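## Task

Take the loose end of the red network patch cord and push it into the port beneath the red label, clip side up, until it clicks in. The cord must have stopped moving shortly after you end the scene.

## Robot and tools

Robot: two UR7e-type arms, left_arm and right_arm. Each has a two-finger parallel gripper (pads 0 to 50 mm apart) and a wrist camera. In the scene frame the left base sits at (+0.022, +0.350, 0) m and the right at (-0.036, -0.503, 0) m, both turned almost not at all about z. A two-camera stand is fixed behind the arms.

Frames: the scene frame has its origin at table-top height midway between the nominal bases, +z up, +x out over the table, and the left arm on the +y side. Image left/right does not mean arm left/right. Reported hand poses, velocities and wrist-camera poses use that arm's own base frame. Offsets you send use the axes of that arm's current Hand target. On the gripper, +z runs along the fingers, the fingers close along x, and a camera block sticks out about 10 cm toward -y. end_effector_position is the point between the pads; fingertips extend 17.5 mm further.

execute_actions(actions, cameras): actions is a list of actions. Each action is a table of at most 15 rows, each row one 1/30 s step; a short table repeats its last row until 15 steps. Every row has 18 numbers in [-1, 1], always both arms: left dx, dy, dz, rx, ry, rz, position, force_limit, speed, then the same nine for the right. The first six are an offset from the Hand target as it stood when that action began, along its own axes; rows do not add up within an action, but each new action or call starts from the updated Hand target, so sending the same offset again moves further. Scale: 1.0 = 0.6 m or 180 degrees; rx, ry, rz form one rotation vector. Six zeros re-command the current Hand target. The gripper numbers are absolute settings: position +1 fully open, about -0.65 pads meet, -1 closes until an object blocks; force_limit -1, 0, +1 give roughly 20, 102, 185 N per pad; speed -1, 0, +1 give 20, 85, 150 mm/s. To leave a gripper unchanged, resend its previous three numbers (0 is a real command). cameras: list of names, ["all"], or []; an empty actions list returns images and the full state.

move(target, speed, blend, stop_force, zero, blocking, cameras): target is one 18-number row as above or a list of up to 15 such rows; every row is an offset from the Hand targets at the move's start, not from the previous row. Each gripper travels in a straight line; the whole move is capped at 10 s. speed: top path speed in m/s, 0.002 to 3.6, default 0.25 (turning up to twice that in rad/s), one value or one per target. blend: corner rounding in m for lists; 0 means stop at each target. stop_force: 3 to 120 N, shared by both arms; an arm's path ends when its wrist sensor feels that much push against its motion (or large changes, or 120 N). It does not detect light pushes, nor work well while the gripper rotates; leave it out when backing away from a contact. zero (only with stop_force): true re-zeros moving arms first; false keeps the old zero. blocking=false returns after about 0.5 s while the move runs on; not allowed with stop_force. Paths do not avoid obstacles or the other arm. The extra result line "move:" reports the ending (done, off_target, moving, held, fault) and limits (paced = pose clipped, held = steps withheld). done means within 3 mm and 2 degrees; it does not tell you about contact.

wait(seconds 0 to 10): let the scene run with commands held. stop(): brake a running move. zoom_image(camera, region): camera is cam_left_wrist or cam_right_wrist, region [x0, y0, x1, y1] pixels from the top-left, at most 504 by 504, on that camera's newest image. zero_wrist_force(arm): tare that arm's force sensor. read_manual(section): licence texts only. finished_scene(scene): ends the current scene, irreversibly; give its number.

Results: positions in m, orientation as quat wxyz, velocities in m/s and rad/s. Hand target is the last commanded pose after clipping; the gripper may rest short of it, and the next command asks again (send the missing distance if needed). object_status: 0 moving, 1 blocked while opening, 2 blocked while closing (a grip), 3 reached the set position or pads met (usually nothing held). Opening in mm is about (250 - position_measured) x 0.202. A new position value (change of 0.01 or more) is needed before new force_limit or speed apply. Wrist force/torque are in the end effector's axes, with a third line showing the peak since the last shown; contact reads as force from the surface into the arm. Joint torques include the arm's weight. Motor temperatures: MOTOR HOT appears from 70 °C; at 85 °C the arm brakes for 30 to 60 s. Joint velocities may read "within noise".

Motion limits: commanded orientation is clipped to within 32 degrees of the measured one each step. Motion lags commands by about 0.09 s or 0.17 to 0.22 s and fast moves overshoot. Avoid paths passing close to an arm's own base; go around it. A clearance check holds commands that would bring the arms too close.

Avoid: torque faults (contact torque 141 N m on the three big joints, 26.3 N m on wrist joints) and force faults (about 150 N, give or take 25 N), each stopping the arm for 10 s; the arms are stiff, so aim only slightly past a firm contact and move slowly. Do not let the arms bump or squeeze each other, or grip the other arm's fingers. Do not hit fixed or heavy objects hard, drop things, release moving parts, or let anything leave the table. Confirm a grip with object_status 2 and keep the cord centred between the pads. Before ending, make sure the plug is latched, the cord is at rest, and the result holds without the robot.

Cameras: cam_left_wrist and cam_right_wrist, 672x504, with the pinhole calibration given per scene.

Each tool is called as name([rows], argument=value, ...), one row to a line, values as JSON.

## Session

execute_actions(actions=[])

Scene clock: 0.00 s.
left_arm: end_effector_position=(+0.5989, -0.0571, +0.3178) position_measured=3 object_status=3 end_effector_quat_wxyz=(-0.072, +0.353, +0.848, -0.389) | right_arm: end_effector_position=(+0.8658, +0.3749, +0.1978) position_measured=3 object_status=3 end_effector_quat_wxyz=(-0.245, +0.959, +0.014, +0.143)
Joint positions: left_arm=[-0.047 -1.037 1 -1.044 -2.248 -0.653] | right_arm=[3.608 -2.525 -0.72 -0.972 1.879 2.087]
Joint velocities: within noise
Joint torques (N m): no reading
Motor temperatures (°C): left_arm=[35 45 47 47 45 37] | right_arm=[42 41 33 42 40 39]
Wrist force (N): no reading
Wrist torque (N m): no reading
Wrist force, peak (N): no reading
Hand target: left_arm +0.5989, -0.0571, +0.3178; -0.072, +0.353, +0.848, -0.389 | right_arm +0.8658, +0.3749, +0.1978; -0.245, +0.959, +0.014, +0.143
Tool commands: left_gripper/position=+1.0 left_gripper/force_limit=+1.0 left_gripper/speed=+1.0 right_gripper/position=+1.0 right_gripper/force_limit=+1.0 right_gripper/speed=+1.0
camera_calibration:
cam_left_wrist: T_world_to_cam=[[-0.73729, 0.659305, -0.147378, 0.536993], [0.650224, 0.633329, -0.419646, -0.209332], [-0.183336, -0.405229, -0.895644, 0.505413], [0, 0, 0, 1]] pos_world=[0.624692, -0.0166579, 0.443966]
cam_right_wrist: T_world_to_cam=[[0.960807, -0.0414121, 0.274108, -0.864778], [-0.00150295, -0.989543, -0.144231, 0.421724], [0.277215, 0.138167, -0.950822, 0.0212742], [0, 0, 0, 1]] pos_world=[0.825621, 0.378563, 0.318097]

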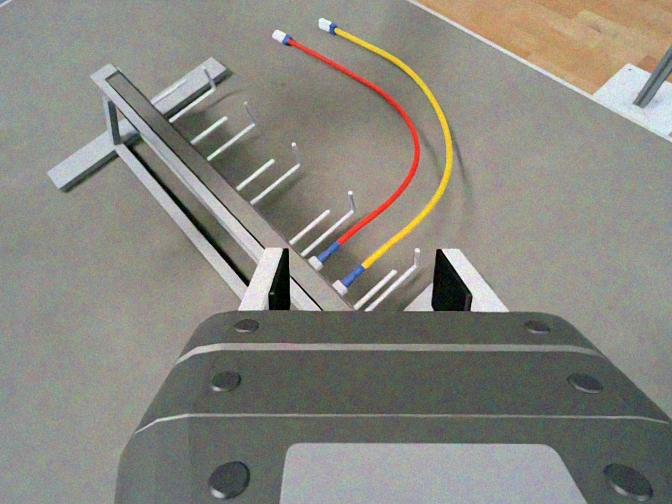

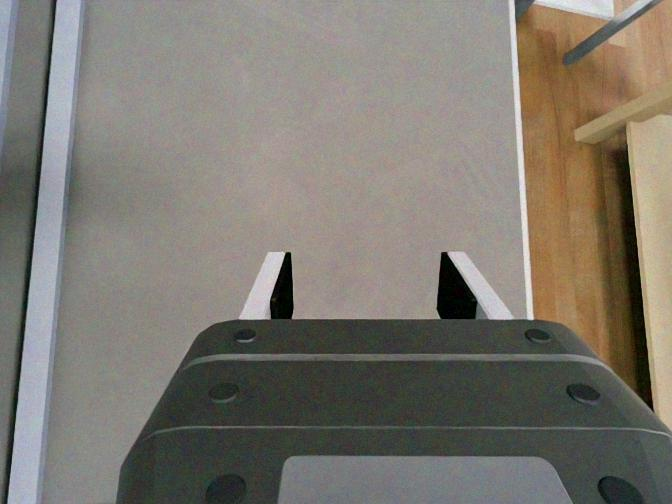

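move(target=[-0.0795,-0.2485,0.5607,-0.374,0.088,0.277,1,1,1,0,0,0,0,0,0,1,1,1], speed=0.4, cameras=["cam_left_wrist"])

zoom_image(camera="cam_left_wrist", region=[200, 190, 480, 320])

Scene clock: 12.53 s.
left_arm: end_effector_position=(+0.4202, -0.3600, +0.1997) position_measured=3 object_status=3 end_effector_quat_wxyz=(+0.183, +0.683, +0.683, +0.183) | right_arm: end_effector_position=(+0.8658, +0.3749, +0.1978) position_measured=3 object_status=3 end_effector_quat_wxyz=(-0.245, +0.959, +0.014, +0.143)
Joint positions: left_arm=[-1.184 -1.572 2.062 -2.276 -1.088 -1.132] | right_arm=[3.608 -2.525 -0.72 -0.972 1.879 2.087]
Joint torques (N m): left_arm=[-12.36 -15.13 -10.02 -5.54 3.59 -1.56] | right_arm=[0.69 69.87 30.37 3.58 0.76 0.02]
Wrist force (N): left_arm=[1.1 2.4 -0.8] | right_arm=[0.0 -0.1 -0.1]
Wrist torque (N m): left_arm=[0.54 -0.27 -0.18] | right_arm=[-0.03 0.00 0.00]
Wrist force, peak (N): left_arm=[1.5 2.6 -1.3] | right_arm=[-0.2 -0.1 -0.3]
Hand target: left_arm +0.4202, -0.3601, +0.1997; +0.183, +0.683, +0.683, +0.183 | right_arm +0.8658, +0.3749, +0.1978; -0.245, +0.959, +0.014, +0.143
Off the commanded pose: left_arm 0.000 m, 0 deg | right_arm 0.000 m, 0 deg.
move: done
camera_calibration:
cam_left_wrist: T_world_to_cam=[[-0.00458742, 0.999962, 0.00734914, 0.371368], [0.63169, -0.00279944, 0.775216, -0.410676], [0.775207, 0.00819862, -0.631654, -0.0625075], [0, 0, 0, 1]] pos_world=[0.30958, -0.371992, 0.27615]
Images, in order (width x height): cam_left_wrist 672x504.

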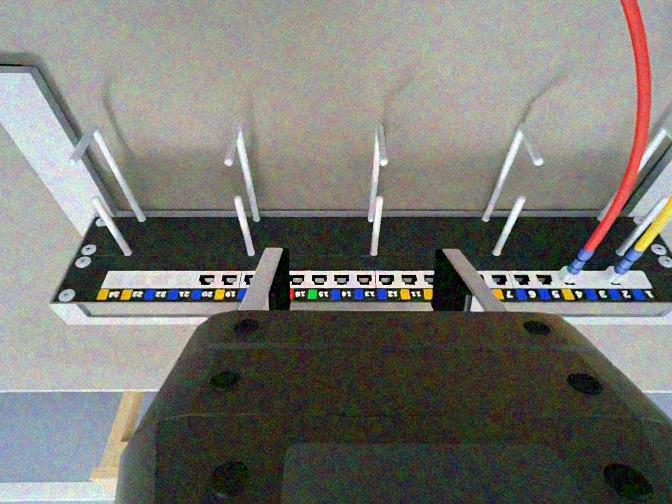

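Scaled by 1.800 from the camera's 672x504 image, which has a finer 960x720 frame.

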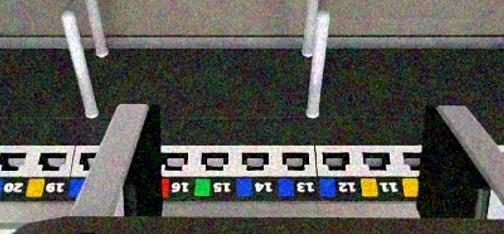

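zoom_image(camera="cam_left_wrist", region=[260, 250, 380, 310])

zoom_image(camera="cam_left_wrist", region=[480, 250, 600, 310])

zoom_image(camera="cam_left_wrist", region=[150, 250, 270, 310])

Scaled by 4.200 from the camera's 672x504 image, which has a finer 960x720 frame.

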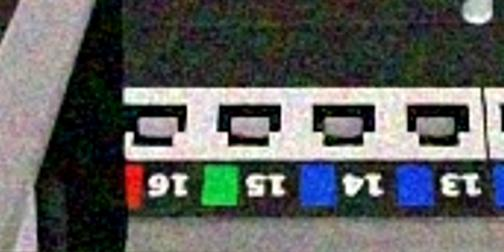

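Scaled by 4.200 from the camera's 672x504 image, which has a finer 960x720 frame.

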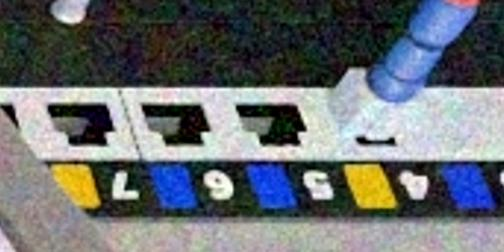

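Scaled by 4.200 from the camera's 672x504 image, which has a finer 960x720 frame.

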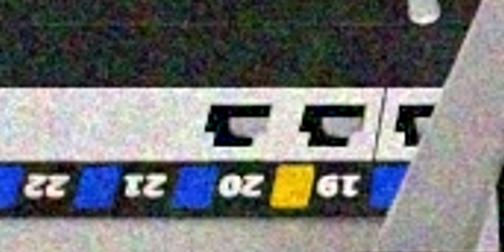

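move(target=[-0.2565,-0.1687,-0.0018,0.1453,-0.1017,0.3795,1,1,1,-0.463,0.0662,-0.394,0.0367,-0.0519,-0.852,1,1,1], speed=0.35, cameras=["all"])

zoom_image(camera="cam_left_wrist", region=[280, 160, 440, 280])

Scene clock: 41.87 s.
left_arm: end_effector_position=(+0.3321, -0.5140, +0.1499) position_measured=3 object_status=3 end_effector_quat_wxyz=(+0.000, +0.985, +0.174, +0.000) | right_arm: end_effector_position=(+0.5401, +0.2398, +0.2992) position_measured=3 object_status=3 end_effector_quat_wxyz=(+0.044, +0.202, +0.955, +0.214)
Joint positions: left_arm=[-1.217 -1.241 1.649 -1.979 -1.57 0.004] | right_arm=[3.676 -1.623 -1.747 -0.977 1.822 -0.572]
Joint torques (N m): left_arm=[-12.07 -33.63 -39.09 -0.22 -1.58 1.41] | right_arm=[15.56 39.81 17.94 1.65 -0.75 -2.91]
Wrist force (N): left_arm=[0.8 1.5 -0.9] | right_arm=[0.2 0.0 0.1]
Wrist torque (N m): left_arm=[0.36 -0.20 -0.19] | right_arm=[-0.30 -0.05 -0.04]
Wrist force, peak (N): left_arm=[1.7 2.8 -1.4] | right_arm=[0.0 -0.1 1.0]
Hand target: left_arm +0.3321, -0.5140, +0.1499; +0.000, +0.985, +0.174, +0.000 | right_arm +0.5400, +0.2398, +0.2992; +0.044, +0.202, +0.955, +0.214
Off the commanded pose: left_arm 0.000 m, 0 deg | right_arm 0.000 m, 0 deg.
move: done
camera_calibration:
cam_left_wrist: T_world_to_cam=[[0.939516, 0.342379, 0.00928323, -0.126547], [0.317033, -0.879584, 0.354713, -0.599999], [0.129611, -0.330315, -0.934929, 0.0614321], [0, 0, 0, 1]] pos_world=[0.30115, -0.46413, 0.271437]
cam_right_wrist: T_world_to_cam=[[-0.912331, 0.409429, -0.00454765, 0.401609], [0.283357, 0.639343, 0.714807, -0.499291], [0.295571, 0.650852, -0.699306, 0.0185055], [0, 0, 0, 1]] pos_world=[0.502408, 0.142743, 0.371664]

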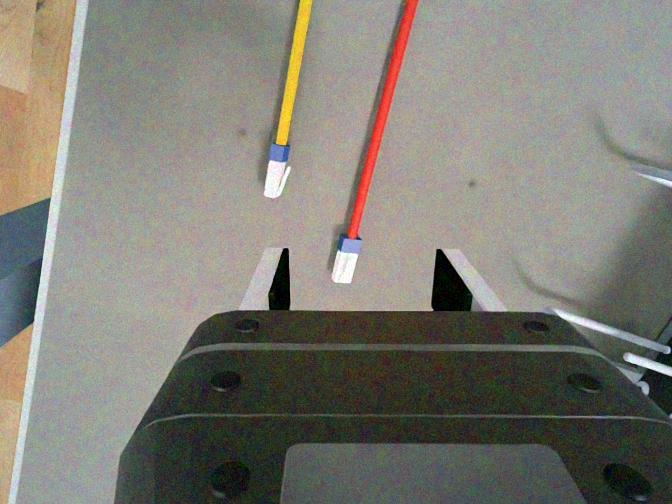

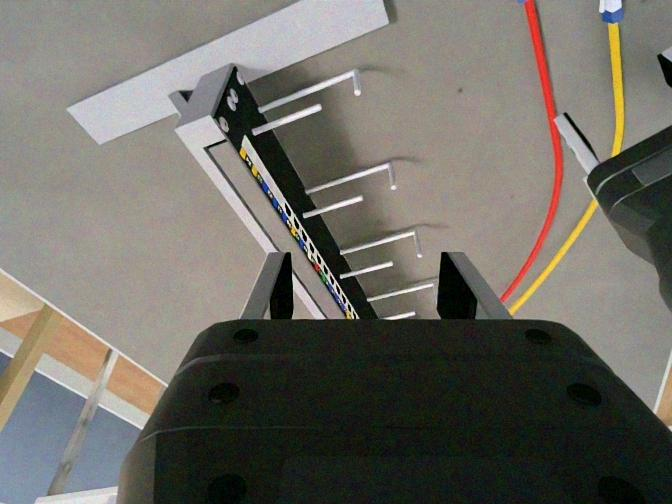

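Scaled by 3.150 from the camera's 672x504 image, which has a finer 960x720 frame.

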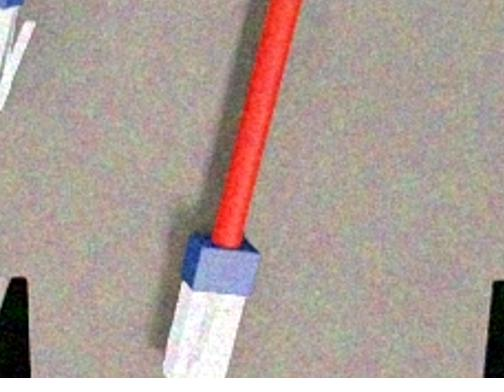

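zoom_image(camera="cam_left_wrist", region=[320, 225, 375, 290])

Scaled by 7.754 from the camera's 672x504 image, which has a finer 960x720 frame.

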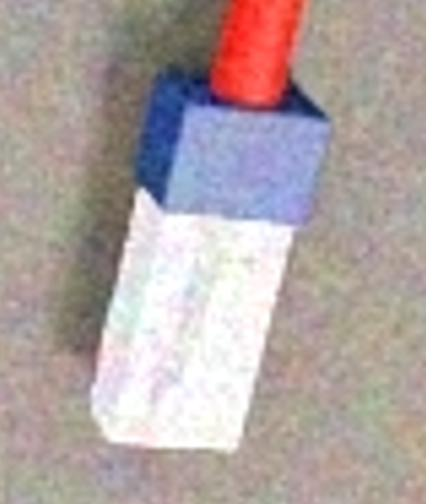

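move(target=[-0.0782,0.0442,0.1667,-0.242,0.169,-0.363,1,1,1,0,0,0,0,0,0,1,1,1], speed=0.35, cameras=["cam_left_wrist"])

zoom_image(camera="cam_left_wrist", region=[280, 170, 440, 290])

Scene clock: 55.77 s.
left_arm: end_effector_position=(+0.2972, -0.5550, +0.0499) position_measured=3 object_status=3 end_effector_quat_wxyz=(+0.300, +0.640, +0.641, +0.299) | right_arm: end_effector_position=(+0.5400, +0.2398, +0.2992) position_measured=3 object_status=3 end_effector_quat_wxyz=(+0.044, +0.202, +0.955, +0.214)
Joint positions: left_arm=[-1.634 -1.06 1.971 -2.406 -0.699 -1.671] | right_arm=[3.676 -1.623 -1.747 -0.977 1.822 -0.572]
Joint torques (N m): left_arm=[-12.1 -34.05 -29.92 -0.54 4.18 -1.34] | right_arm=[14.56 39.86 16.99 1.49 -0.63 -2.53]
Wrist force (N): left_arm=[1.6 3.2 -1.0] | right_arm=[0.0 0.1 0.0]
Wrist torque (N m): left_arm=[0.66 -0.32 -0.23] | right_arm=[-0.29 -0.01 -0.03]
Wrist force, peak (N): left_arm=[1.8 3.4 -0.5] | right_arm=[0.3 0.1 0.2]
Hand target: left_arm +0.2972, -0.5550, +0.0499; +0.300, +0.640, +0.641, +0.299 | right_arm +0.5400, +0.2398, +0.2992; +0.044, +0.202, +0.955, +0.214
Off the commanded pose: left_arm 0.000 m, 0 deg | right_arm 0.000 m, 0 deg.
move: done
camera_calibration:
cam_left_wrist: T_world_to_cam=[[-0.00744574, 0.999964, 0.00416996, 0.567761], [0.32769, -0.00149987, 0.944784, -0.134818], [0.944756, 0.00840107, -0.327667, -0.125678], [0, 0, 0, 1]] pos_world=[0.167141, -0.566887, 0.0838254]
Images, in order (width x height): cam_left_wrist 672x504.

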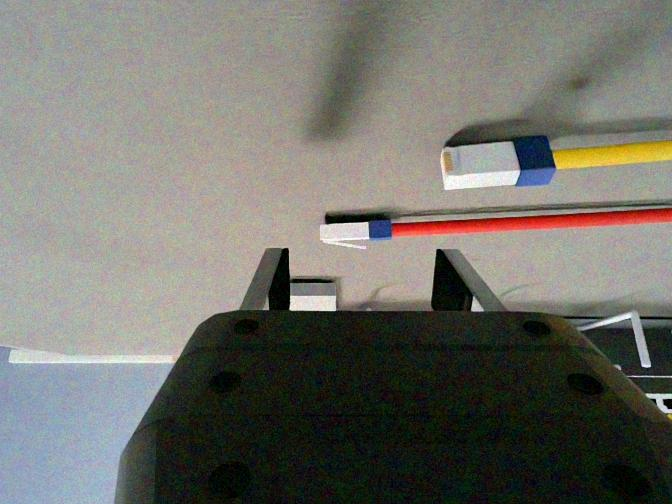

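Scaled by 3.150 from the camera's 672x504 image, which has a finer 960x720 frame.

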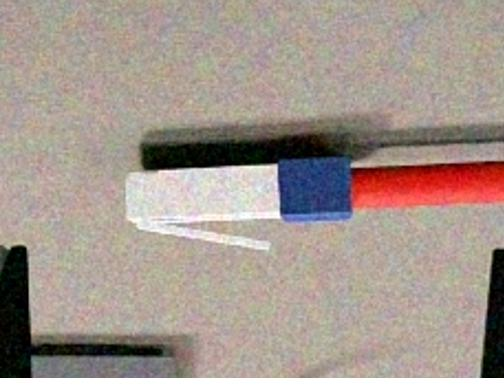

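move(target=[0.0183,0.1033,0.0192,0.2275,-0.1998,0.4285,0.2,-0.3,0,0,0,0,0,0,0,1,1,1], speed=0.35, cameras=["cam_left_wrist"])

zoom_image(camera="cam_left_wrist", region=[280, 190, 430, 310])

Scene clock: 69.13 s.
left_arm: end_effector_position=(+0.3458, -0.5439, +0.0900) position_measured=123 object_status=3 end_effector_quat_wxyz=(+0.000, +0.998, +0.063, +0.000) | right_arm: end_effector_position=(+0.5400, +0.2398, +0.2992) position_measured=3 object_status=3 end_effector_quat_wxyz=(+0.044, +0.202, +0.955, +0.214)
Joint positions: left_arm=[-1.213 -1.108 1.624 -2.086 -1.571 0.231] | right_arm=[3.676 -1.623 -1.747 -0.977 1.822 -0.572]
Joint torques (N m): left_arm=[10.77 -37.57 -37.38 -0.73 -1.78 1.56] | right_arm=[12.56 38.8 16.64 1.63 -0.06 -2.3]
Wrist force (N): left_arm=[0.6 1.6 -0.9] | right_arm=[0.0 0.0 0.0]
Wrist torque (N m): left_arm=[0.36 -0.18 -0.20] | right_arm=[-0.29 -0.01 -0.03]
Wrist force, peak (N): left_arm=[1.8 3.3 -1.2] | right_arm=[-0.1 0.2 0.3]
Hand target: left_arm +0.3458, -0.5439, +0.0900; +0.000, +0.998, +0.063, +0.000 | right_arm +0.5400, +0.2398, +0.2992; +0.044, +0.202, +0.955, +0.214
Off the commanded pose: left_arm 0.000 m, 0 deg | right_arm 0.000 m, 0 deg.
move: done
camera_calibration:
cam_left_wrist: T_world_to_cam=[[0.991965, 0.126248, 0.0081979, -0.264275], [0.115194, -0.928104, 0.354053, -0.565913], [0.0523069, -0.350263, -0.93519, 0.00973854], [0, 0, 0, 1]] pos_world=[0.326832, -0.488451, 0.211637]
Images, in order (width x height): cam_left_wrist 672x504.

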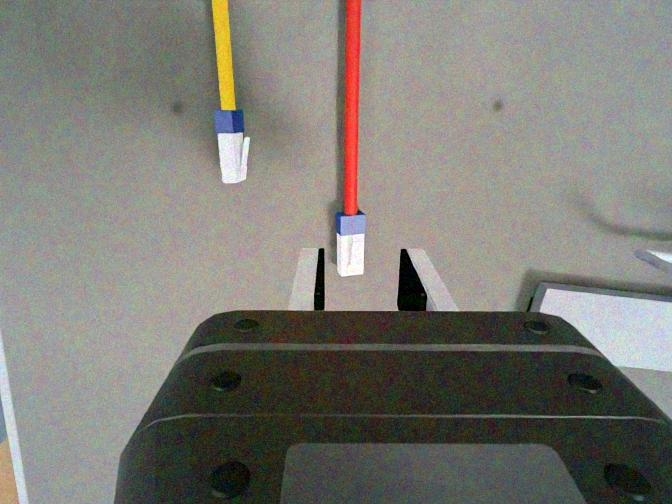

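Scaled by 3.360 from the camera's 672x504 image, which has a finer 960x720 frame.

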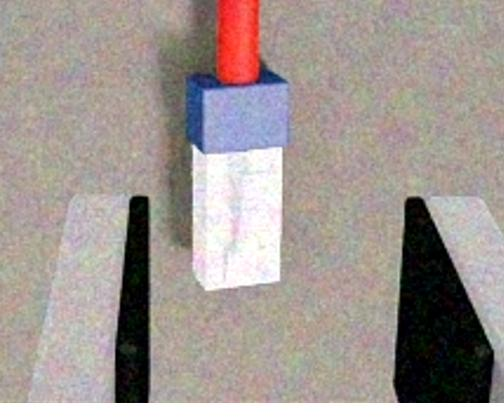

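move(target=[0,0,0.1158,0,0,0,0.2,-0.3,0,0,0,0,0,0,0,1,1,1], speed=0.08, stop_force=8)

move(target=[0,0,0,0,0,0,-1,-0.3,-0.8,0,0,0,0,0,0,1,1,1], cameras=["cam_left_wrist"])

zoom_image(camera="cam_left_wrist", region=[280, 220, 430, 320])

Scene clock: 75.87 s.
left_arm: end_effector_position=(+0.3458, -0.5439, +0.0205) position_measured=123 object_status=3 end_effector_quat_wxyz=(+0.000, +0.998, +0.063, +0.000) | right_arm: end_effector_position=(+0.5400, +0.2398, +0.2992) position_measured=3 object_status=3 end_effector_quat_wxyz=(+0.044, +0.202, +0.955, +0.214)
Joint positions: left_arm=[-1.213 -1.016 1.687 -2.242 -1.571 0.231] | right_arm=[3.676 -1.623 -1.747 -0.977 1.822 -0.572]
Joint torques (N m): left_arm=[0.56 -39.56 -7.11 -5.15 -0.54 -0.34] | right_arm=[12.02 38.96 17.7 1.63 0.37 -2.34]
Wrist force (N): left_arm=[0.7 1.4 -1.0] | right_arm=[0.2 -0.1 0.0]
Wrist torque (N m): left_arm=[0.35 -0.20 -0.20] | right_arm=[-0.31 -0.04 -0.03]
Wrist force, peak (N): left_arm=[0.5 1.3 -2.1] | right_arm=[0.3 0.0 0.2]
Hand target: left_arm +0.3458, -0.5439, +0.0205; +0.000, +0.998, +0.063, +0.000 | right_arm +0.5400, +0.2398, +0.2992; +0.044, +0.202, +0.955, +0.214
Off the commanded pose: left_arm 0.000 m, 0 deg | right_arm 0.000 m, 0 deg.
move: done

Scene clock: 76.53 s.
left_arm: end_effector_position=(+0.3458, -0.5439, +0.0205) position_measured=193 object_status=2 end_effector_quat_wxyz=(+0.000, +0.998, +0.063, +0.000) | right_arm: end_effector_position=(+0.5400, +0.2398, +0.2992) position_measured=3 object_status=3 end_effector_quat_wxyz=(+0.044, +0.202, +0.955, +0.214)
Joint positions: left_arm=[-1.213 -1.016 1.687 -2.242 -1.571 0.231] | right_arm=[3.676 -1.623 -1.747 -0.977 1.822 -0.572]
Joint torques (N m): left_arm=[-0.76 -41.57 -8.4 -5.18 0.32 -0.13] | right_arm=[11.79 39.4 17.66 1.62 0.23 -2.43]
Wrist force (N): left_arm=[0.7 1.6 -0.9] | right_arm=[0.1 0.1 0.0]
Wrist torque (N m): left_arm=[0.35 -0.19 -0.20] | right_arm=[-0.28 -0.03 -0.03]
Wrist force, peak (N): left_arm=[0.8 1.7 -1.0] | right_arm=[0.2 -0.1 0.2]
Hand target: left_arm +0.3458, -0.5439, +0.0205; +0.000, +0.998, +0.063, +0.000 | right_arm +0.5400, +0.2398, +0.2992; +0.044, +0.202, +0.955, +0.214
Off the commanded pose: left_arm 0.000 m, 0 deg | right_arm 0.000 m, 0 deg.
move: done
camera_calibration:
cam_left_wrist: T_world_to_cam=[[0.991981, 0.126125, 0.00815127, -0.263764], [0.115103, -0.928165, 0.353921, -0.541288], [0.052204, -0.350145, -0.93524, -0.0551589], [0, 0, 0, 1]] pos_world=[0.326832, -0.488452, 0.142137]
Images, in order (width x height): cam_left_wrist 672x504.

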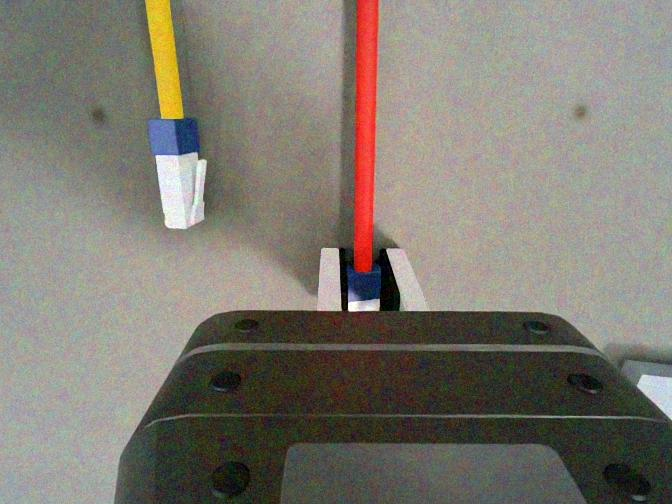

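Scaled by 3.360 from the camera's 672x504 image, which has a finer 960x720 frame.

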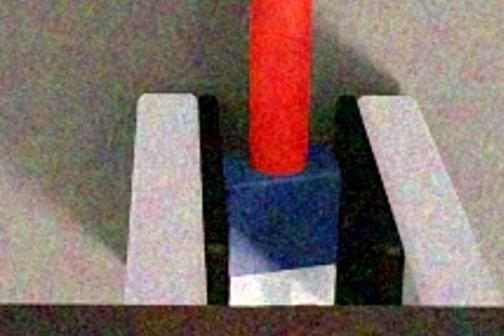

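move(target=[0,0,0,0,0,0,-0.2,0.3,-0.8,0,0,0,0,0,0,1,1,1], cameras=["cam_left_wrist"])

zoom_image(camera="cam_left_wrist", region=[280, 220, 430, 320])

move(target=[0,0,0,0,0,0,-1,0.3,-0.8,0,0,0,0,0,0,1,1,1], cameras=["cam_left_wrist"])

zoom_image(camera="cam_left_wrist", region=[280, 220, 430, 320])

Scene clock: 87.90 s.
left_arm: end_effector_position=(+0.3458, -0.5439, +0.0205) position_measured=182 object_status=3 end_effector_quat_wxyz=(+0.000, +0.998, +0.063, +0.000) | right_arm: end_effector_position=(+0.5400, +0.2398, +0.2992) position_measured=3 object_status=3 end_effector_quat_wxyz=(+0.044, +0.202, +0.955, +0.214)
Joint positions: left_arm=[-1.213 -1.016 1.687 -2.242 -1.571 0.231] | right_arm=[3.676 -1.623 -1.747 -0.977 1.822 -0.572]
Joint torques (N m): left_arm=[-5.86 -40.63 -8.66 -4.4 1.06 0.69] | right_arm=[11.1 39.1 17.78 1.75 0.52 -2.24]
Wrist force (N): left_arm=[0.6 1.4 -0.8] | right_arm=[0.0 0.0 0.0]
Wrist torque (N m): left_arm=[0.32 -0.18 -0.20] | right_arm=[-0.29 -0.01 -0.03]
Wrist force, peak (N): left_arm=[0.9 1.7 -1.1] | right_arm=[0.1 -0.1 0.4]
Hand target: left_arm +0.3458, -0.5439, +0.0205; +0.000, +0.998, +0.063, +0.000 | right_arm +0.5400, +0.2398, +0.2992; +0.044, +0.202, +0.955, +0.214
Off the commanded pose: left_arm 0.000 m, 0 deg | right_arm 0.000 m, 0 deg.
move: done
camera_calibration:
cam_left_wrist: T_world_to_cam=[[0.991981, 0.126125, 0.00815127, -0.263764], [0.115103, -0.928165, 0.353921, -0.541288], [0.052204, -0.350145, -0.93524, -0.0551589], [0, 0, 0, 1]] pos_world=[0.326832, -0.488452, 0.142137]
Images, in order (width x height): cam_left_wrist 672x504.

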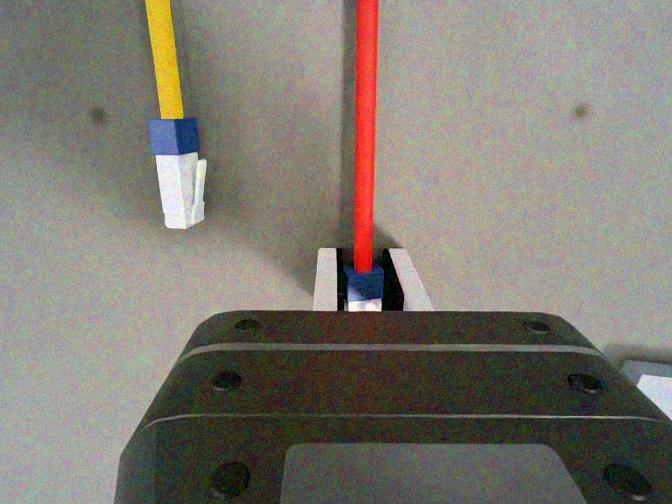

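Scaled by 3.360 from the camera's 672x504 image, which has a finer 960x720 frame.

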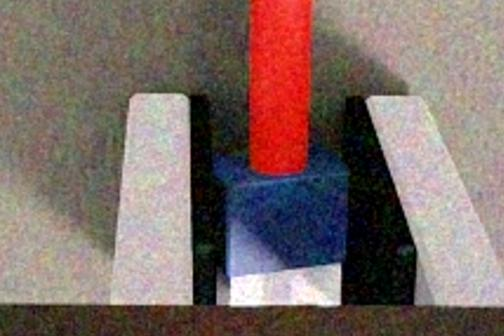

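Scene clock: 88.40 s.
left_arm: end_effector_position=(+0.3458, -0.5439, +0.0205) position_measured=198 object_status=2 end_effector_quat_wxyz=(+0.000, +0.998, +0.063, +0.000) | right_arm: end_effector_position=(+0.5400, +0.2398, +0.2992) position_measured=3 object_status=3 end_effector_quat_wxyz=(+0.044, +0.202, +0.955, +0.214)
Joint positions: left_arm=[-1.213 -1.016 1.687 -2.242 -1.571 0.231] | right_arm=[3.676 -1.623 -1.747 -0.977 1.822 -0.572]
Joint torques (N m): left_arm=[-7.41 -41.63 -8.26 -4.32 1.12 0.39] | right_arm=[10.05 39.42 17.07 1.66 0.63 -2.24]
Wrist force (N): left_arm=[0.8 1.2 -1.2] | right_arm=[0.0 -0.1 0.2]
Wrist torque (N m): left_arm=[0.30 -0.20 -0.20] | right_arm=[-0.31 -0.01 -0.03]
Wrist force, peak (N): left_arm=[0.8 1.9 -1.3] | right_arm=[0.1 0.3 0.1]
Hand target: left_arm +0.3458, -0.5439, +0.0205; +0.000, +0.998, +0.063, +0.000 | right_arm +0.5400, +0.2398, +0.2992; +0.044, +0.202, +0.955, +0.214
Off the commanded pose: left_arm 0.000 m, 0 deg | right_arm 0.000 m, 0 deg.
move: done
camera_calibration:
cam_left_wrist: T_world_to_cam=[[0.991981, 0.126125, 0.00815127, -0.263764], [0.115103, -0.928165, 0.353921, -0.541288], [0.052204, -0.350145, -0.93524, -0.0551589], [0, 0, 0, 1]] pos_world=[0.326832, -0.488452, 0.142137]
Images, in order (width x height): cam_left_wrist 672x504.

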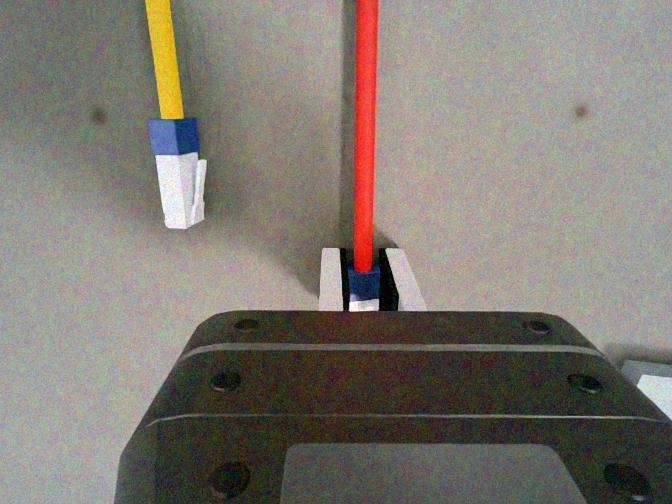

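Scaled by 3.360 from the camera's 672x504 image, which has a finer 960x720 frame.

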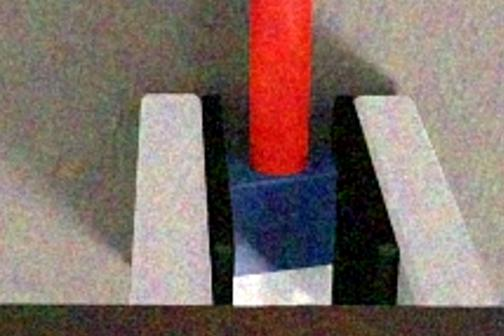

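move([
  [0,0,-0.2,0,0,0,-1,0.3,-0.8,0,0,0,0,0,0,1,1,1],
  [0.2402,-0.2165,-0.1667,0,0,-0.46,-1,0.3,-0.8,0,0.0424,0.1027,0,0,0,1,1,1],
  [0.3393,-0.204,-0.1253,0,0,-0.46,-1,0.3,-0.8,0,0.0424,0.1027,0,0,0,1,1,1],
], speed=0.12, blend=[0.03,0.02,0], cameras=["all"])

zoom_image(camera="cam_right_wrist", region=[290, 210, 390, 290])

zoom_image(camera="cam_left_wrist", region=[280, 220, 430, 320])

Scene clock: 106.33 s.
left_arm: end_effector_position=(+0.5322, -0.3967, +0.0958) position_measured=198 object_status=2 end_effector_quat_wxyz=(+0.000, +0.707, +0.707, +0.000) | right_arm: end_effector_position=(+0.5599, +0.2849, +0.2543) position_measured=3 object_status=3 end_effector_quat_wxyz=(+0.044, +0.202, +0.955, +0.214)
Joint positions: left_arm=[-0.843 -1.073 1.553 -2.05 -1.571 -0.844] | right_arm=[3.73 -1.732 -1.747 -0.856 1.802 -0.521]
Joint torques (N m): left_arm=[12.2 -41.76 -37.14 -0.47 -1.33 1.54] | right_arm=[15.51 26.07 40.7 5.21 -0.87 2.39]
Wrist force (N): left_arm=[0.7 1.5 -0.8] | right_arm=[-0.1 -0.3 0.3]
Wrist torque (N m): left_arm=[0.34 -0.20 -0.21] | right_arm=[-0.36 0.02 -0.14]
Wrist force, peak (N): left_arm=[0.4 3.2 -0.4] | right_arm=[-0.1 -0.4 0.4]
Hand target: left_arm +0.5323, -0.3968, +0.0957; +0.000, +0.707, +0.707, +0.000 | right_arm +0.5599, +0.2849, +0.2543; +0.044, +0.202, +0.955, +0.214
Off the commanded pose: left_arm 0.000 m, 0 deg | right_arm 0.000 m, 0 deg.
move: done
camera_calibration:
cam_left_wrist: T_world_to_cam=[[-0.000803704, 0.99996, 0.00889206, 0.407124], [0.935093, -0.00239986, 0.354395, -0.522015], [0.354402, 0.00859973, -0.935054, 0.0384548], [0, 0, 0, 1]] pos_world=[0.474832, -0.408691, 0.217336]
cam_right_wrist: T_world_to_cam=[[-0.912368, 0.409345, -0.00464297, 0.401111], [0.283236, 0.639397, 0.714807, -0.501523], [0.295571, 0.650851, -0.699307, -0.0480342], [0, 0, 0, 1]] pos_world=[0.522208, 0.187743, 0.326764]

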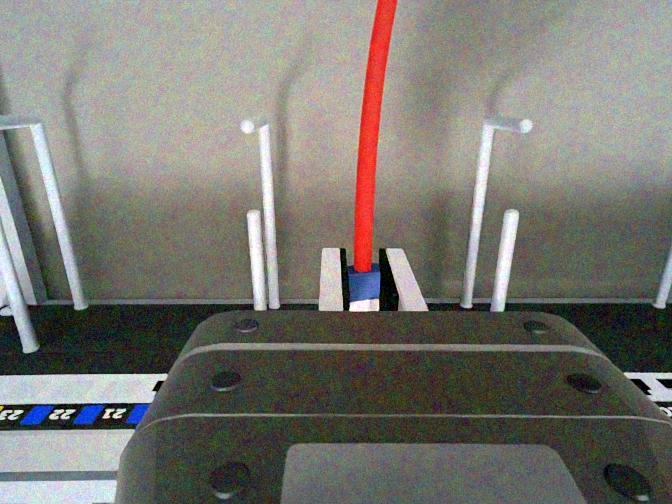

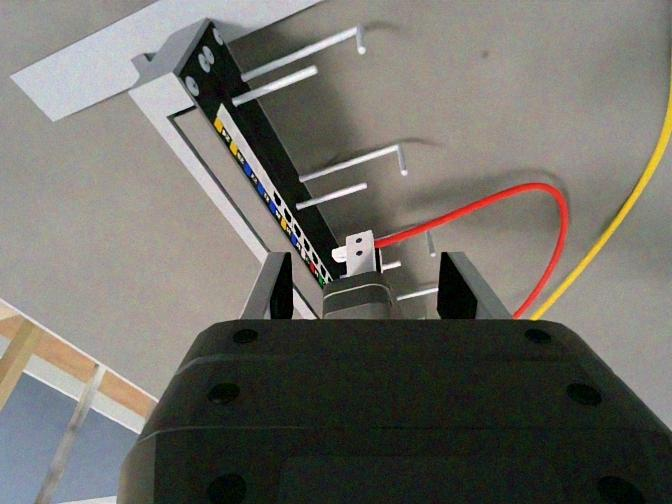

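Scaled by 5.040 from the camera's 672x504 image, which has a finer 960x720 frame.

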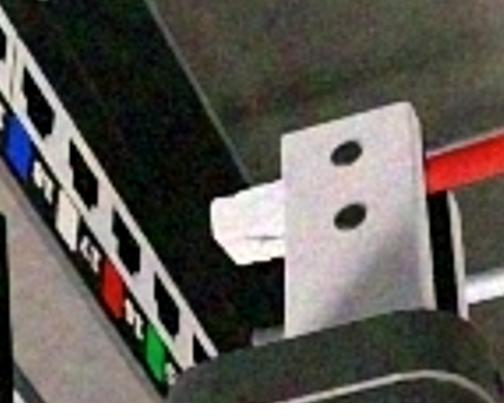

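Scaled by 3.360 from the camera's 672x504 image, which has a finer 960x720 frame.

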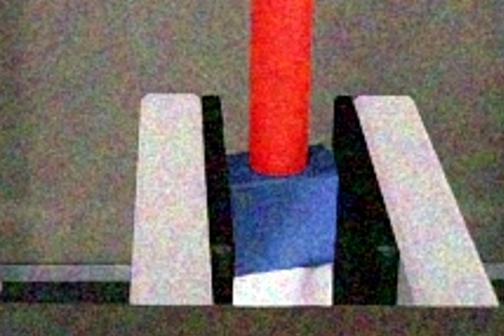

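zoom_image(camera="cam_right_wrist", region=[310, 240, 354, 272])

Scaled by 11.455 from the camera's 672x504 image, which has a finer 960x720 frame.

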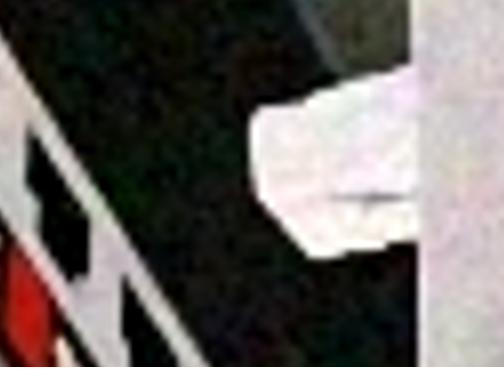

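move(target=[-0.0069,0,0.001,0,0.089,0,-1,0.3,-0.8,0,0,0,0,0,0,1,1,1], speed=0.1, cameras=["all"])

zoom_image(camera="cam_right_wrist", region=[304, 230, 360, 280])

zoom_image(camera="cam_left_wrist", region=[280, 220, 430, 320])

Scene clock: 122.23 s.
left_arm: end_effector_position=(+0.5323, -0.4009, +0.0951) position_measured=198 object_status=2 end_effector_quat_wxyz=(-0.099, +0.700, +0.701, +0.099) | right_arm: end_effector_position=(+0.5599, +0.2849, +0.2543) position_measured=3 object_status=3 end_effector_quat_wxyz=(+0.044, +0.202, +0.955, +0.214)
Joint positions: left_arm=[-0.914 -0.974 1.361 -1.733 -1.402 -0.934] | right_arm=[3.73 -1.732 -1.747 -0.856 1.802 -0.521]
Joint torques (N m): left_arm=[-11.22 -44.06 -36.87 0.01 2.31 -1.29] | right_arm=[14.65 26.05 41.06 5.24 -0.88 2.52]
Wrist force (N): left_arm=[1.1 1.3 -1.5] | right_arm=[0.0 -0.3 0.3]
Wrist torque (N m): left_arm=[0.27 -0.32 -0.03] | right_arm=[-0.36 0.02 -0.14]
Wrist force, peak (N): left_arm=[0.9 1.7 -1.7] | right_arm=[-0.2 -0.5 0.3]
Hand target: left_arm +0.5323, -0.4009, +0.0951; -0.099, +0.700, +0.701, +0.099 | right_arm +0.5599, +0.2849, +0.2543; +0.044, +0.202, +0.955, +0.214
Off the commanded pose: left_arm 0.000 m, 0 deg | right_arm 0.000 m, 0 deg.
move: done
camera_calibration:
cam_left_wrist: T_world_to_cam=[[-0.0007807, 0.958691, 0.28445, 0.368543], [0.935204, -0.100026, 0.339689, -0.559664], [0.354109, 0.266284, -0.896493, 0.137682], [0, 0, 0, 1]] pos_world=[0.474933, -0.445963, 0.208711]
cam_right_wrist: T_world_to_cam=[[-0.912368, 0.409345, -0.00464297, 0.401111], [0.283236, 0.639397, 0.714807, -0.501523], [0.295571, 0.650851, -0.699307, -0.0480342], [0, 0, 0, 1]] pos_world=[0.522208, 0.187743, 0.326764]

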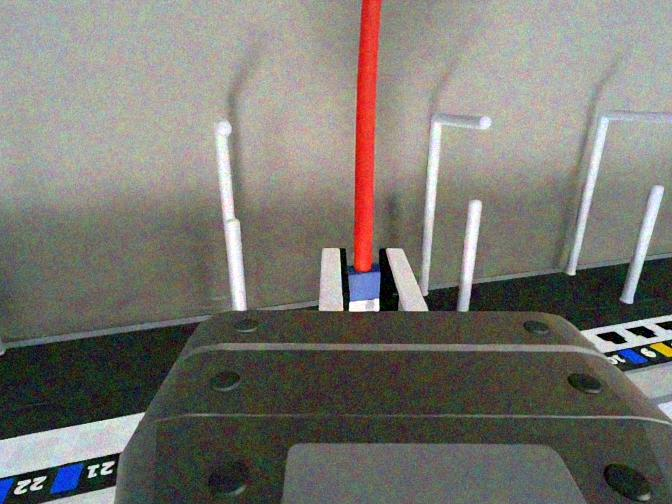

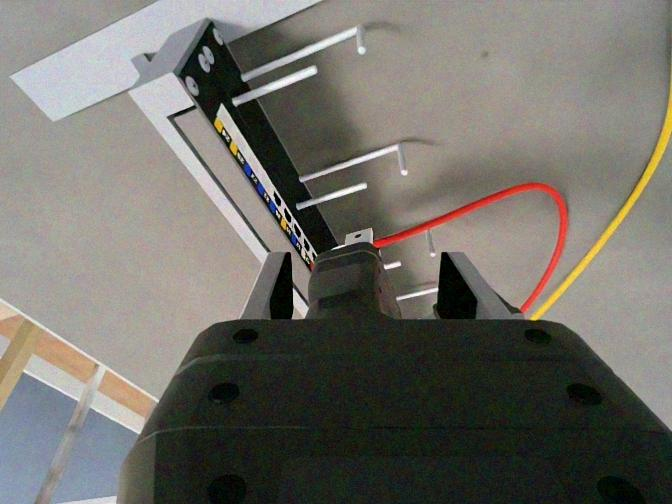

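Scaled by 9.000 from the camera's 672x504 image, which has a finer 960x720 frame.

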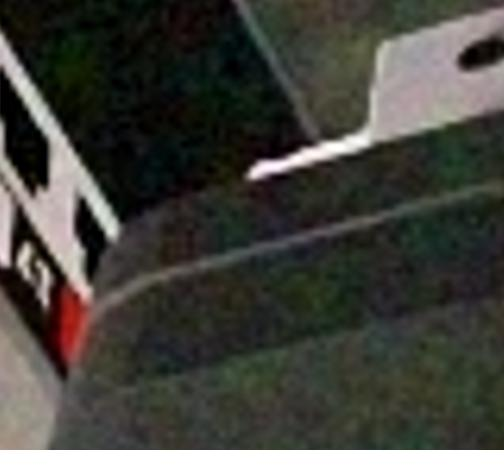

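Scaled by 3.360 from the camera's 672x504 image, which has a finer 960x720 frame.

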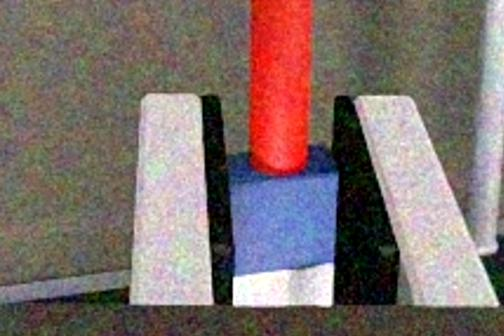

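move(target=[0,0,0,0,0,0,-1,0.3,-0.8,0.0098,-0.0918,0.19,-0.183,0,0,1,1,1], speed=0.2, cameras=["cam_right_wrist"])

zoom_image(camera="cam_right_wrist", region=[270, 210, 390, 300])

zoom_image(camera="cam_right_wrist", region=[290, 235, 340, 275])

Scene clock: 129.27 s.
left_arm: end_effector_position=(+0.5323, -0.4009, +0.0951) position_measured=198 object_status=2 end_effector_quat_wxyz=(-0.099, +0.700, +0.701, +0.099) | right_arm: end_effector_position=(+0.5538, +0.2862, +0.1277) position_measured=3 object_status=3 end_effector_quat_wxyz=(+0.100, +0.181, +0.855, +0.475)
Joint positions: left_arm=[-0.914 -0.974 1.36 -1.733 -1.402 -0.934] | right_arm=[3.608 -2.081 -2.145 0.406 2.141 -0.408]
Joint torques (N m): left_arm=[-11.72 -45.66 -36.53 0.38 2.45 -1.43] | right_arm=[-14.05 29.74 4.64 5.29 2.25 2.51]
Wrist force (N): left_arm=[1.4 1.2 -1.4] | right_arm=[-0.3 -0.5 0.1]
Wrist torque (N m): left_arm=[0.27 -0.36 -0.02] | right_arm=[-0.45 0.08 -0.12]
Wrist force, peak (N): left_arm=[1.3 1.5 -1.9] | right_arm=[-0.1 -1.7 0.7]
Hand target: left_arm +0.5323, -0.4009, +0.0951; -0.099, +0.700, +0.701, +0.099 | right_arm +0.5538, +0.2862, +0.1277; +0.100, +0.181, +0.855, +0.475
Off the commanded pose: left_arm 0.000 m, 0 deg | right_arm 0.000 m, 0 deg.
move: done
camera_calibration:
cam_right_wrist: T_world_to_cam=[[-0.911322, 0.411693, -0.000861671, 0.392691], [0.0808796, 0.181086, 0.980136, -0.200797], [0.403671, 0.89315, -0.198325, -0.3288], [0, 0, 0, 1]] pos_world=[0.506836, 0.168361, 0.131938]
Images, in order (width x height): cam_right_wrist 672x504.

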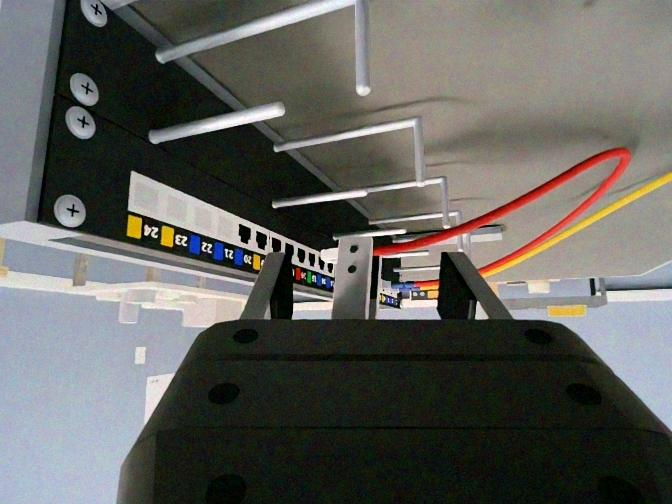

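Scaled by 4.200 from the camera's 672x504 image, which has a finer 960x720 frame.

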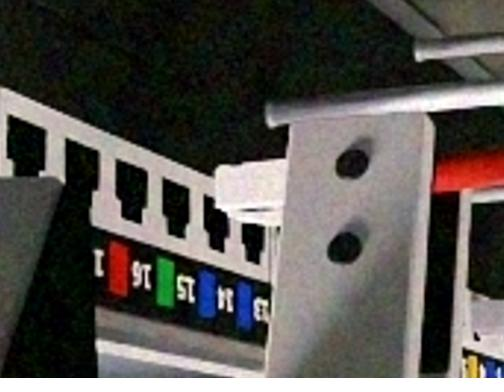

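Scaled by 10.080 from the camera's 672x504 image, which has a finer 960x720 frame.

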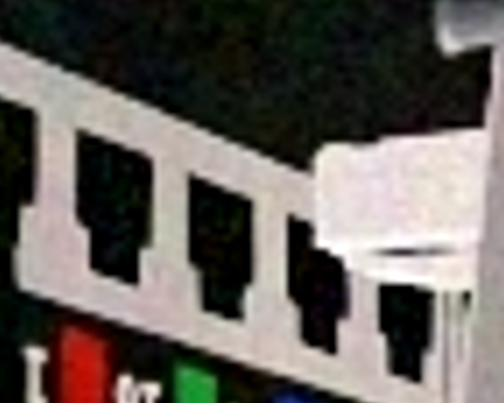

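move([
  [-0.0013,0,0.0045,0,0,0,-1,0.3,-0.8,0,0,0,0,0,0,1,1,1],
  [-0.0013,0.04,0.0045,0,0,0,-1,0.3,-0.8,0,0,0,0,0,0,1,1,1],
], speed=0.01, stop_force=4, cameras=["all"])

zoom_image(camera="cam_right_wrist", region=[280, 230, 330, 270])

Scene clock: 150.60 s.
left_arm: end_effector_position=(+0.5499, -0.4009, +0.0923) position_measured=198 object_status=2 end_effector_quat_wxyz=(-0.099, +0.700, +0.701, +0.099) | right_arm: end_effector_position=(+0.5538, +0.2862, +0.1277) position_measured=3 object_status=3 end_effector_quat_wxyz=(+0.100, +0.181, +0.855, +0.475)
Joint positions: left_arm=[-0.895 -0.941 1.314 -1.723 -1.397 -0.915] | right_arm=[3.608 -2.081 -2.145 0.406 2.141 -0.408]
Joint torques (N m): left_arm=[-9.36 -65.34 -10.54 -4.26 1.48 -1.48] | right_arm=[-11.67 30.81 4.59 5.11 1.67 2.41]
Wrist force (N): left_arm=[-1.1 -3.0 -2.4] | right_arm=[-0.2 -0.6 0.1]
Wrist torque (N m): left_arm=[0.14 -0.33 -0.08] | right_arm=[-0.46 0.05 -0.13]
Wrist force, peak (N): left_arm=[-0.4 -12.9 -3.2] | right_arm=[-0.5 -0.7 0.2]
Hand target: left_arm +0.5499, -0.4009, +0.0923; -0.099, +0.700, +0.701, +0.099 (not the last commanded pose) | right_arm +0.5538, +0.2862, +0.1277; +0.100, +0.181, +0.855, +0.475
Off the commanded pose: left_arm 0.006 m, 0 deg | right_arm 0.000 m, 0 deg.
move: contact (left_arm); path passed 1 of 2 targets
camera_calibration:
cam_left_wrist: T_world_to_cam=[[-0.000724654, 0.958655, 0.284568, 0.369287], [0.935207, -0.100116, 0.339652, -0.575207], [0.354099, 0.266377, -0.896469, 0.128981], [0, 0, 0, 1]] pos_world=[0.492533, -0.445963, 0.20591]
cam_right_wrist: T_world_to_cam=[[-0.911319, 0.4117, -0.000821265, 0.392683], [0.0808774, 0.180981, 0.980155, -0.200782], [0.403679, 0.893168, -0.198229, -0.32882], [0, 0, 0, 1]] pos_world=[0.506836, 0.168361, 0.131938]

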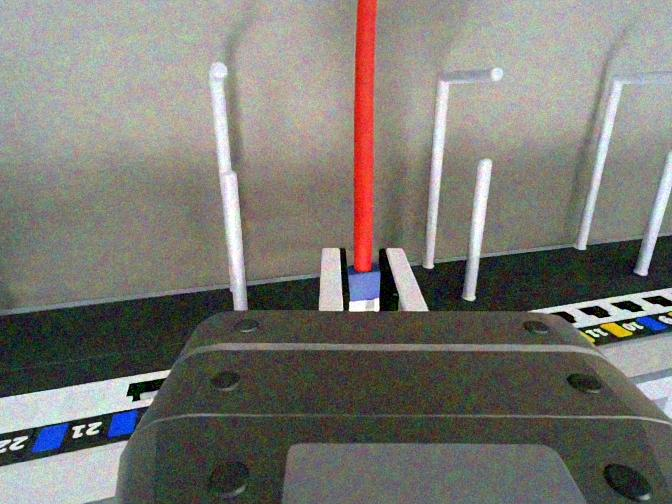

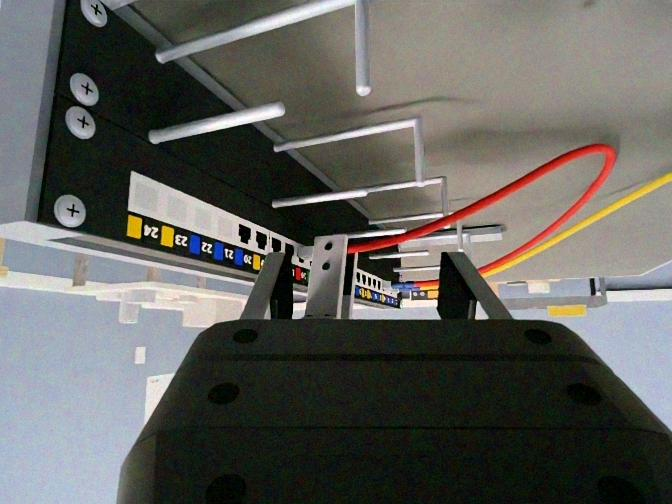

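Scaled by 10.080 from the camera's 672x504 image, which has a finer 960x720 frame.

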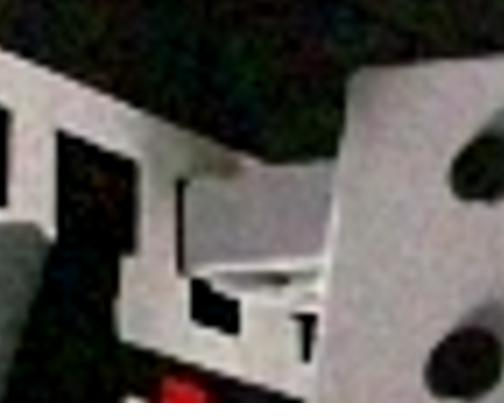

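move([
  [0,-0.0017,0,0,0,0,-1,0.3,-0.8,0,0,0,0,0,0,1,1,1],
  [-0.0014,-0.0017,-0.0011,0,0,0,-1,0.3,-0.8,0,0,0,0,0,0,1,1,1],
  [-0.0014,0.005,-0.0011,0,0,0,-1,0.3,-0.8,0,0,0,0,0,0,1,1,1],
], speed=0.008, stop_force=4, cameras=["cam_right_wrist"])

zoom_image(camera="cam_right_wrist", region=[286, 238, 320, 268])

Scene clock: 157.30 s.
left_arm: end_effector_position=(+0.5497, -0.4008, +0.0923) position_measured=198 object_status=2 end_effector_quat_wxyz=(-0.099, +0.700, +0.701, +0.099) | right_arm: end_effector_position=(+0.5538, +0.2862, +0.1277) position_measured=3 object_status=3 end_effector_quat_wxyz=(+0.100, +0.181, +0.855, +0.475)
Joint positions: left_arm=[-0.895 -0.942 1.315 -1.723 -1.397 -0.915] | right_arm=[3.608 -2.081 -2.145 0.406 2.141 -0.408]
Joint torques (N m): left_arm=[10.69 -46.86 -36.17 -0.15 -0.21 1.21] | right_arm=[-9.59 30.36 5.38 5.15 1.22 2.32]
Wrist force (N): left_arm=[1.1 1.4 -1.6] | right_arm=[-0.2 -0.5 0.1]
Wrist torque (N m): left_arm=[0.28 -0.32 -0.09] | right_arm=[-0.44 0.07 -0.12]
Wrist force, peak (N): left_arm=[-0.9 -3.2 -2.7] | right_arm=[-0.4 -0.8 0.0]
Hand target: left_arm +0.5497, -0.4008, +0.0923; -0.099, +0.700, +0.701, +0.099 (not the last commanded pose) | right_arm +0.5538, +0.2862, +0.1277; +0.100, +0.181, +0.855, +0.475
Off the commanded pose: left_arm 0.003 m, 0 deg | right_arm 0.000 m, 0 deg.
move: contact (left_arm); path passed 0 of 3 targets
camera_calibration:
cam_right_wrist: T_world_to_cam=[[-0.911319, 0.4117, -0.000821265, 0.392683], [0.0808774, 0.180981, 0.980155, -0.200782], [0.403679, 0.893168, -0.198229, -0.32882], [0, 0, 0, 1]] pos_world=[0.506836, 0.168361, 0.131938]
Images, in order (width x height): cam_right_wrist 672x504.

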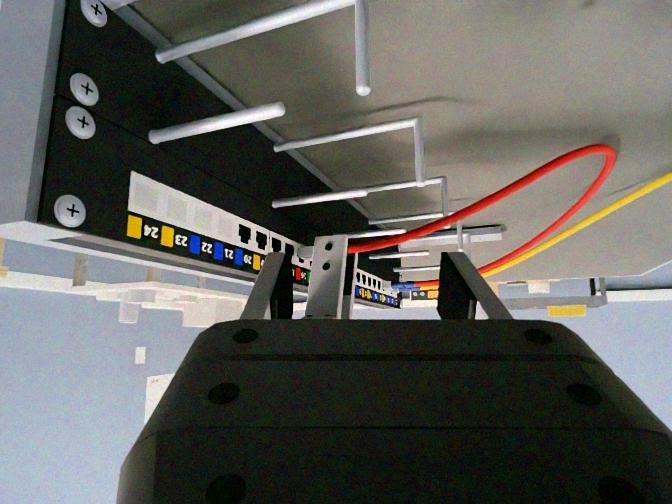

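Scaled by 14.824 from the camera's 672x504 image, which has a finer 960x720 frame.

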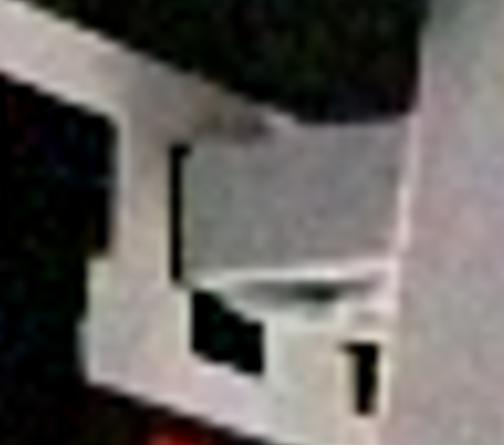

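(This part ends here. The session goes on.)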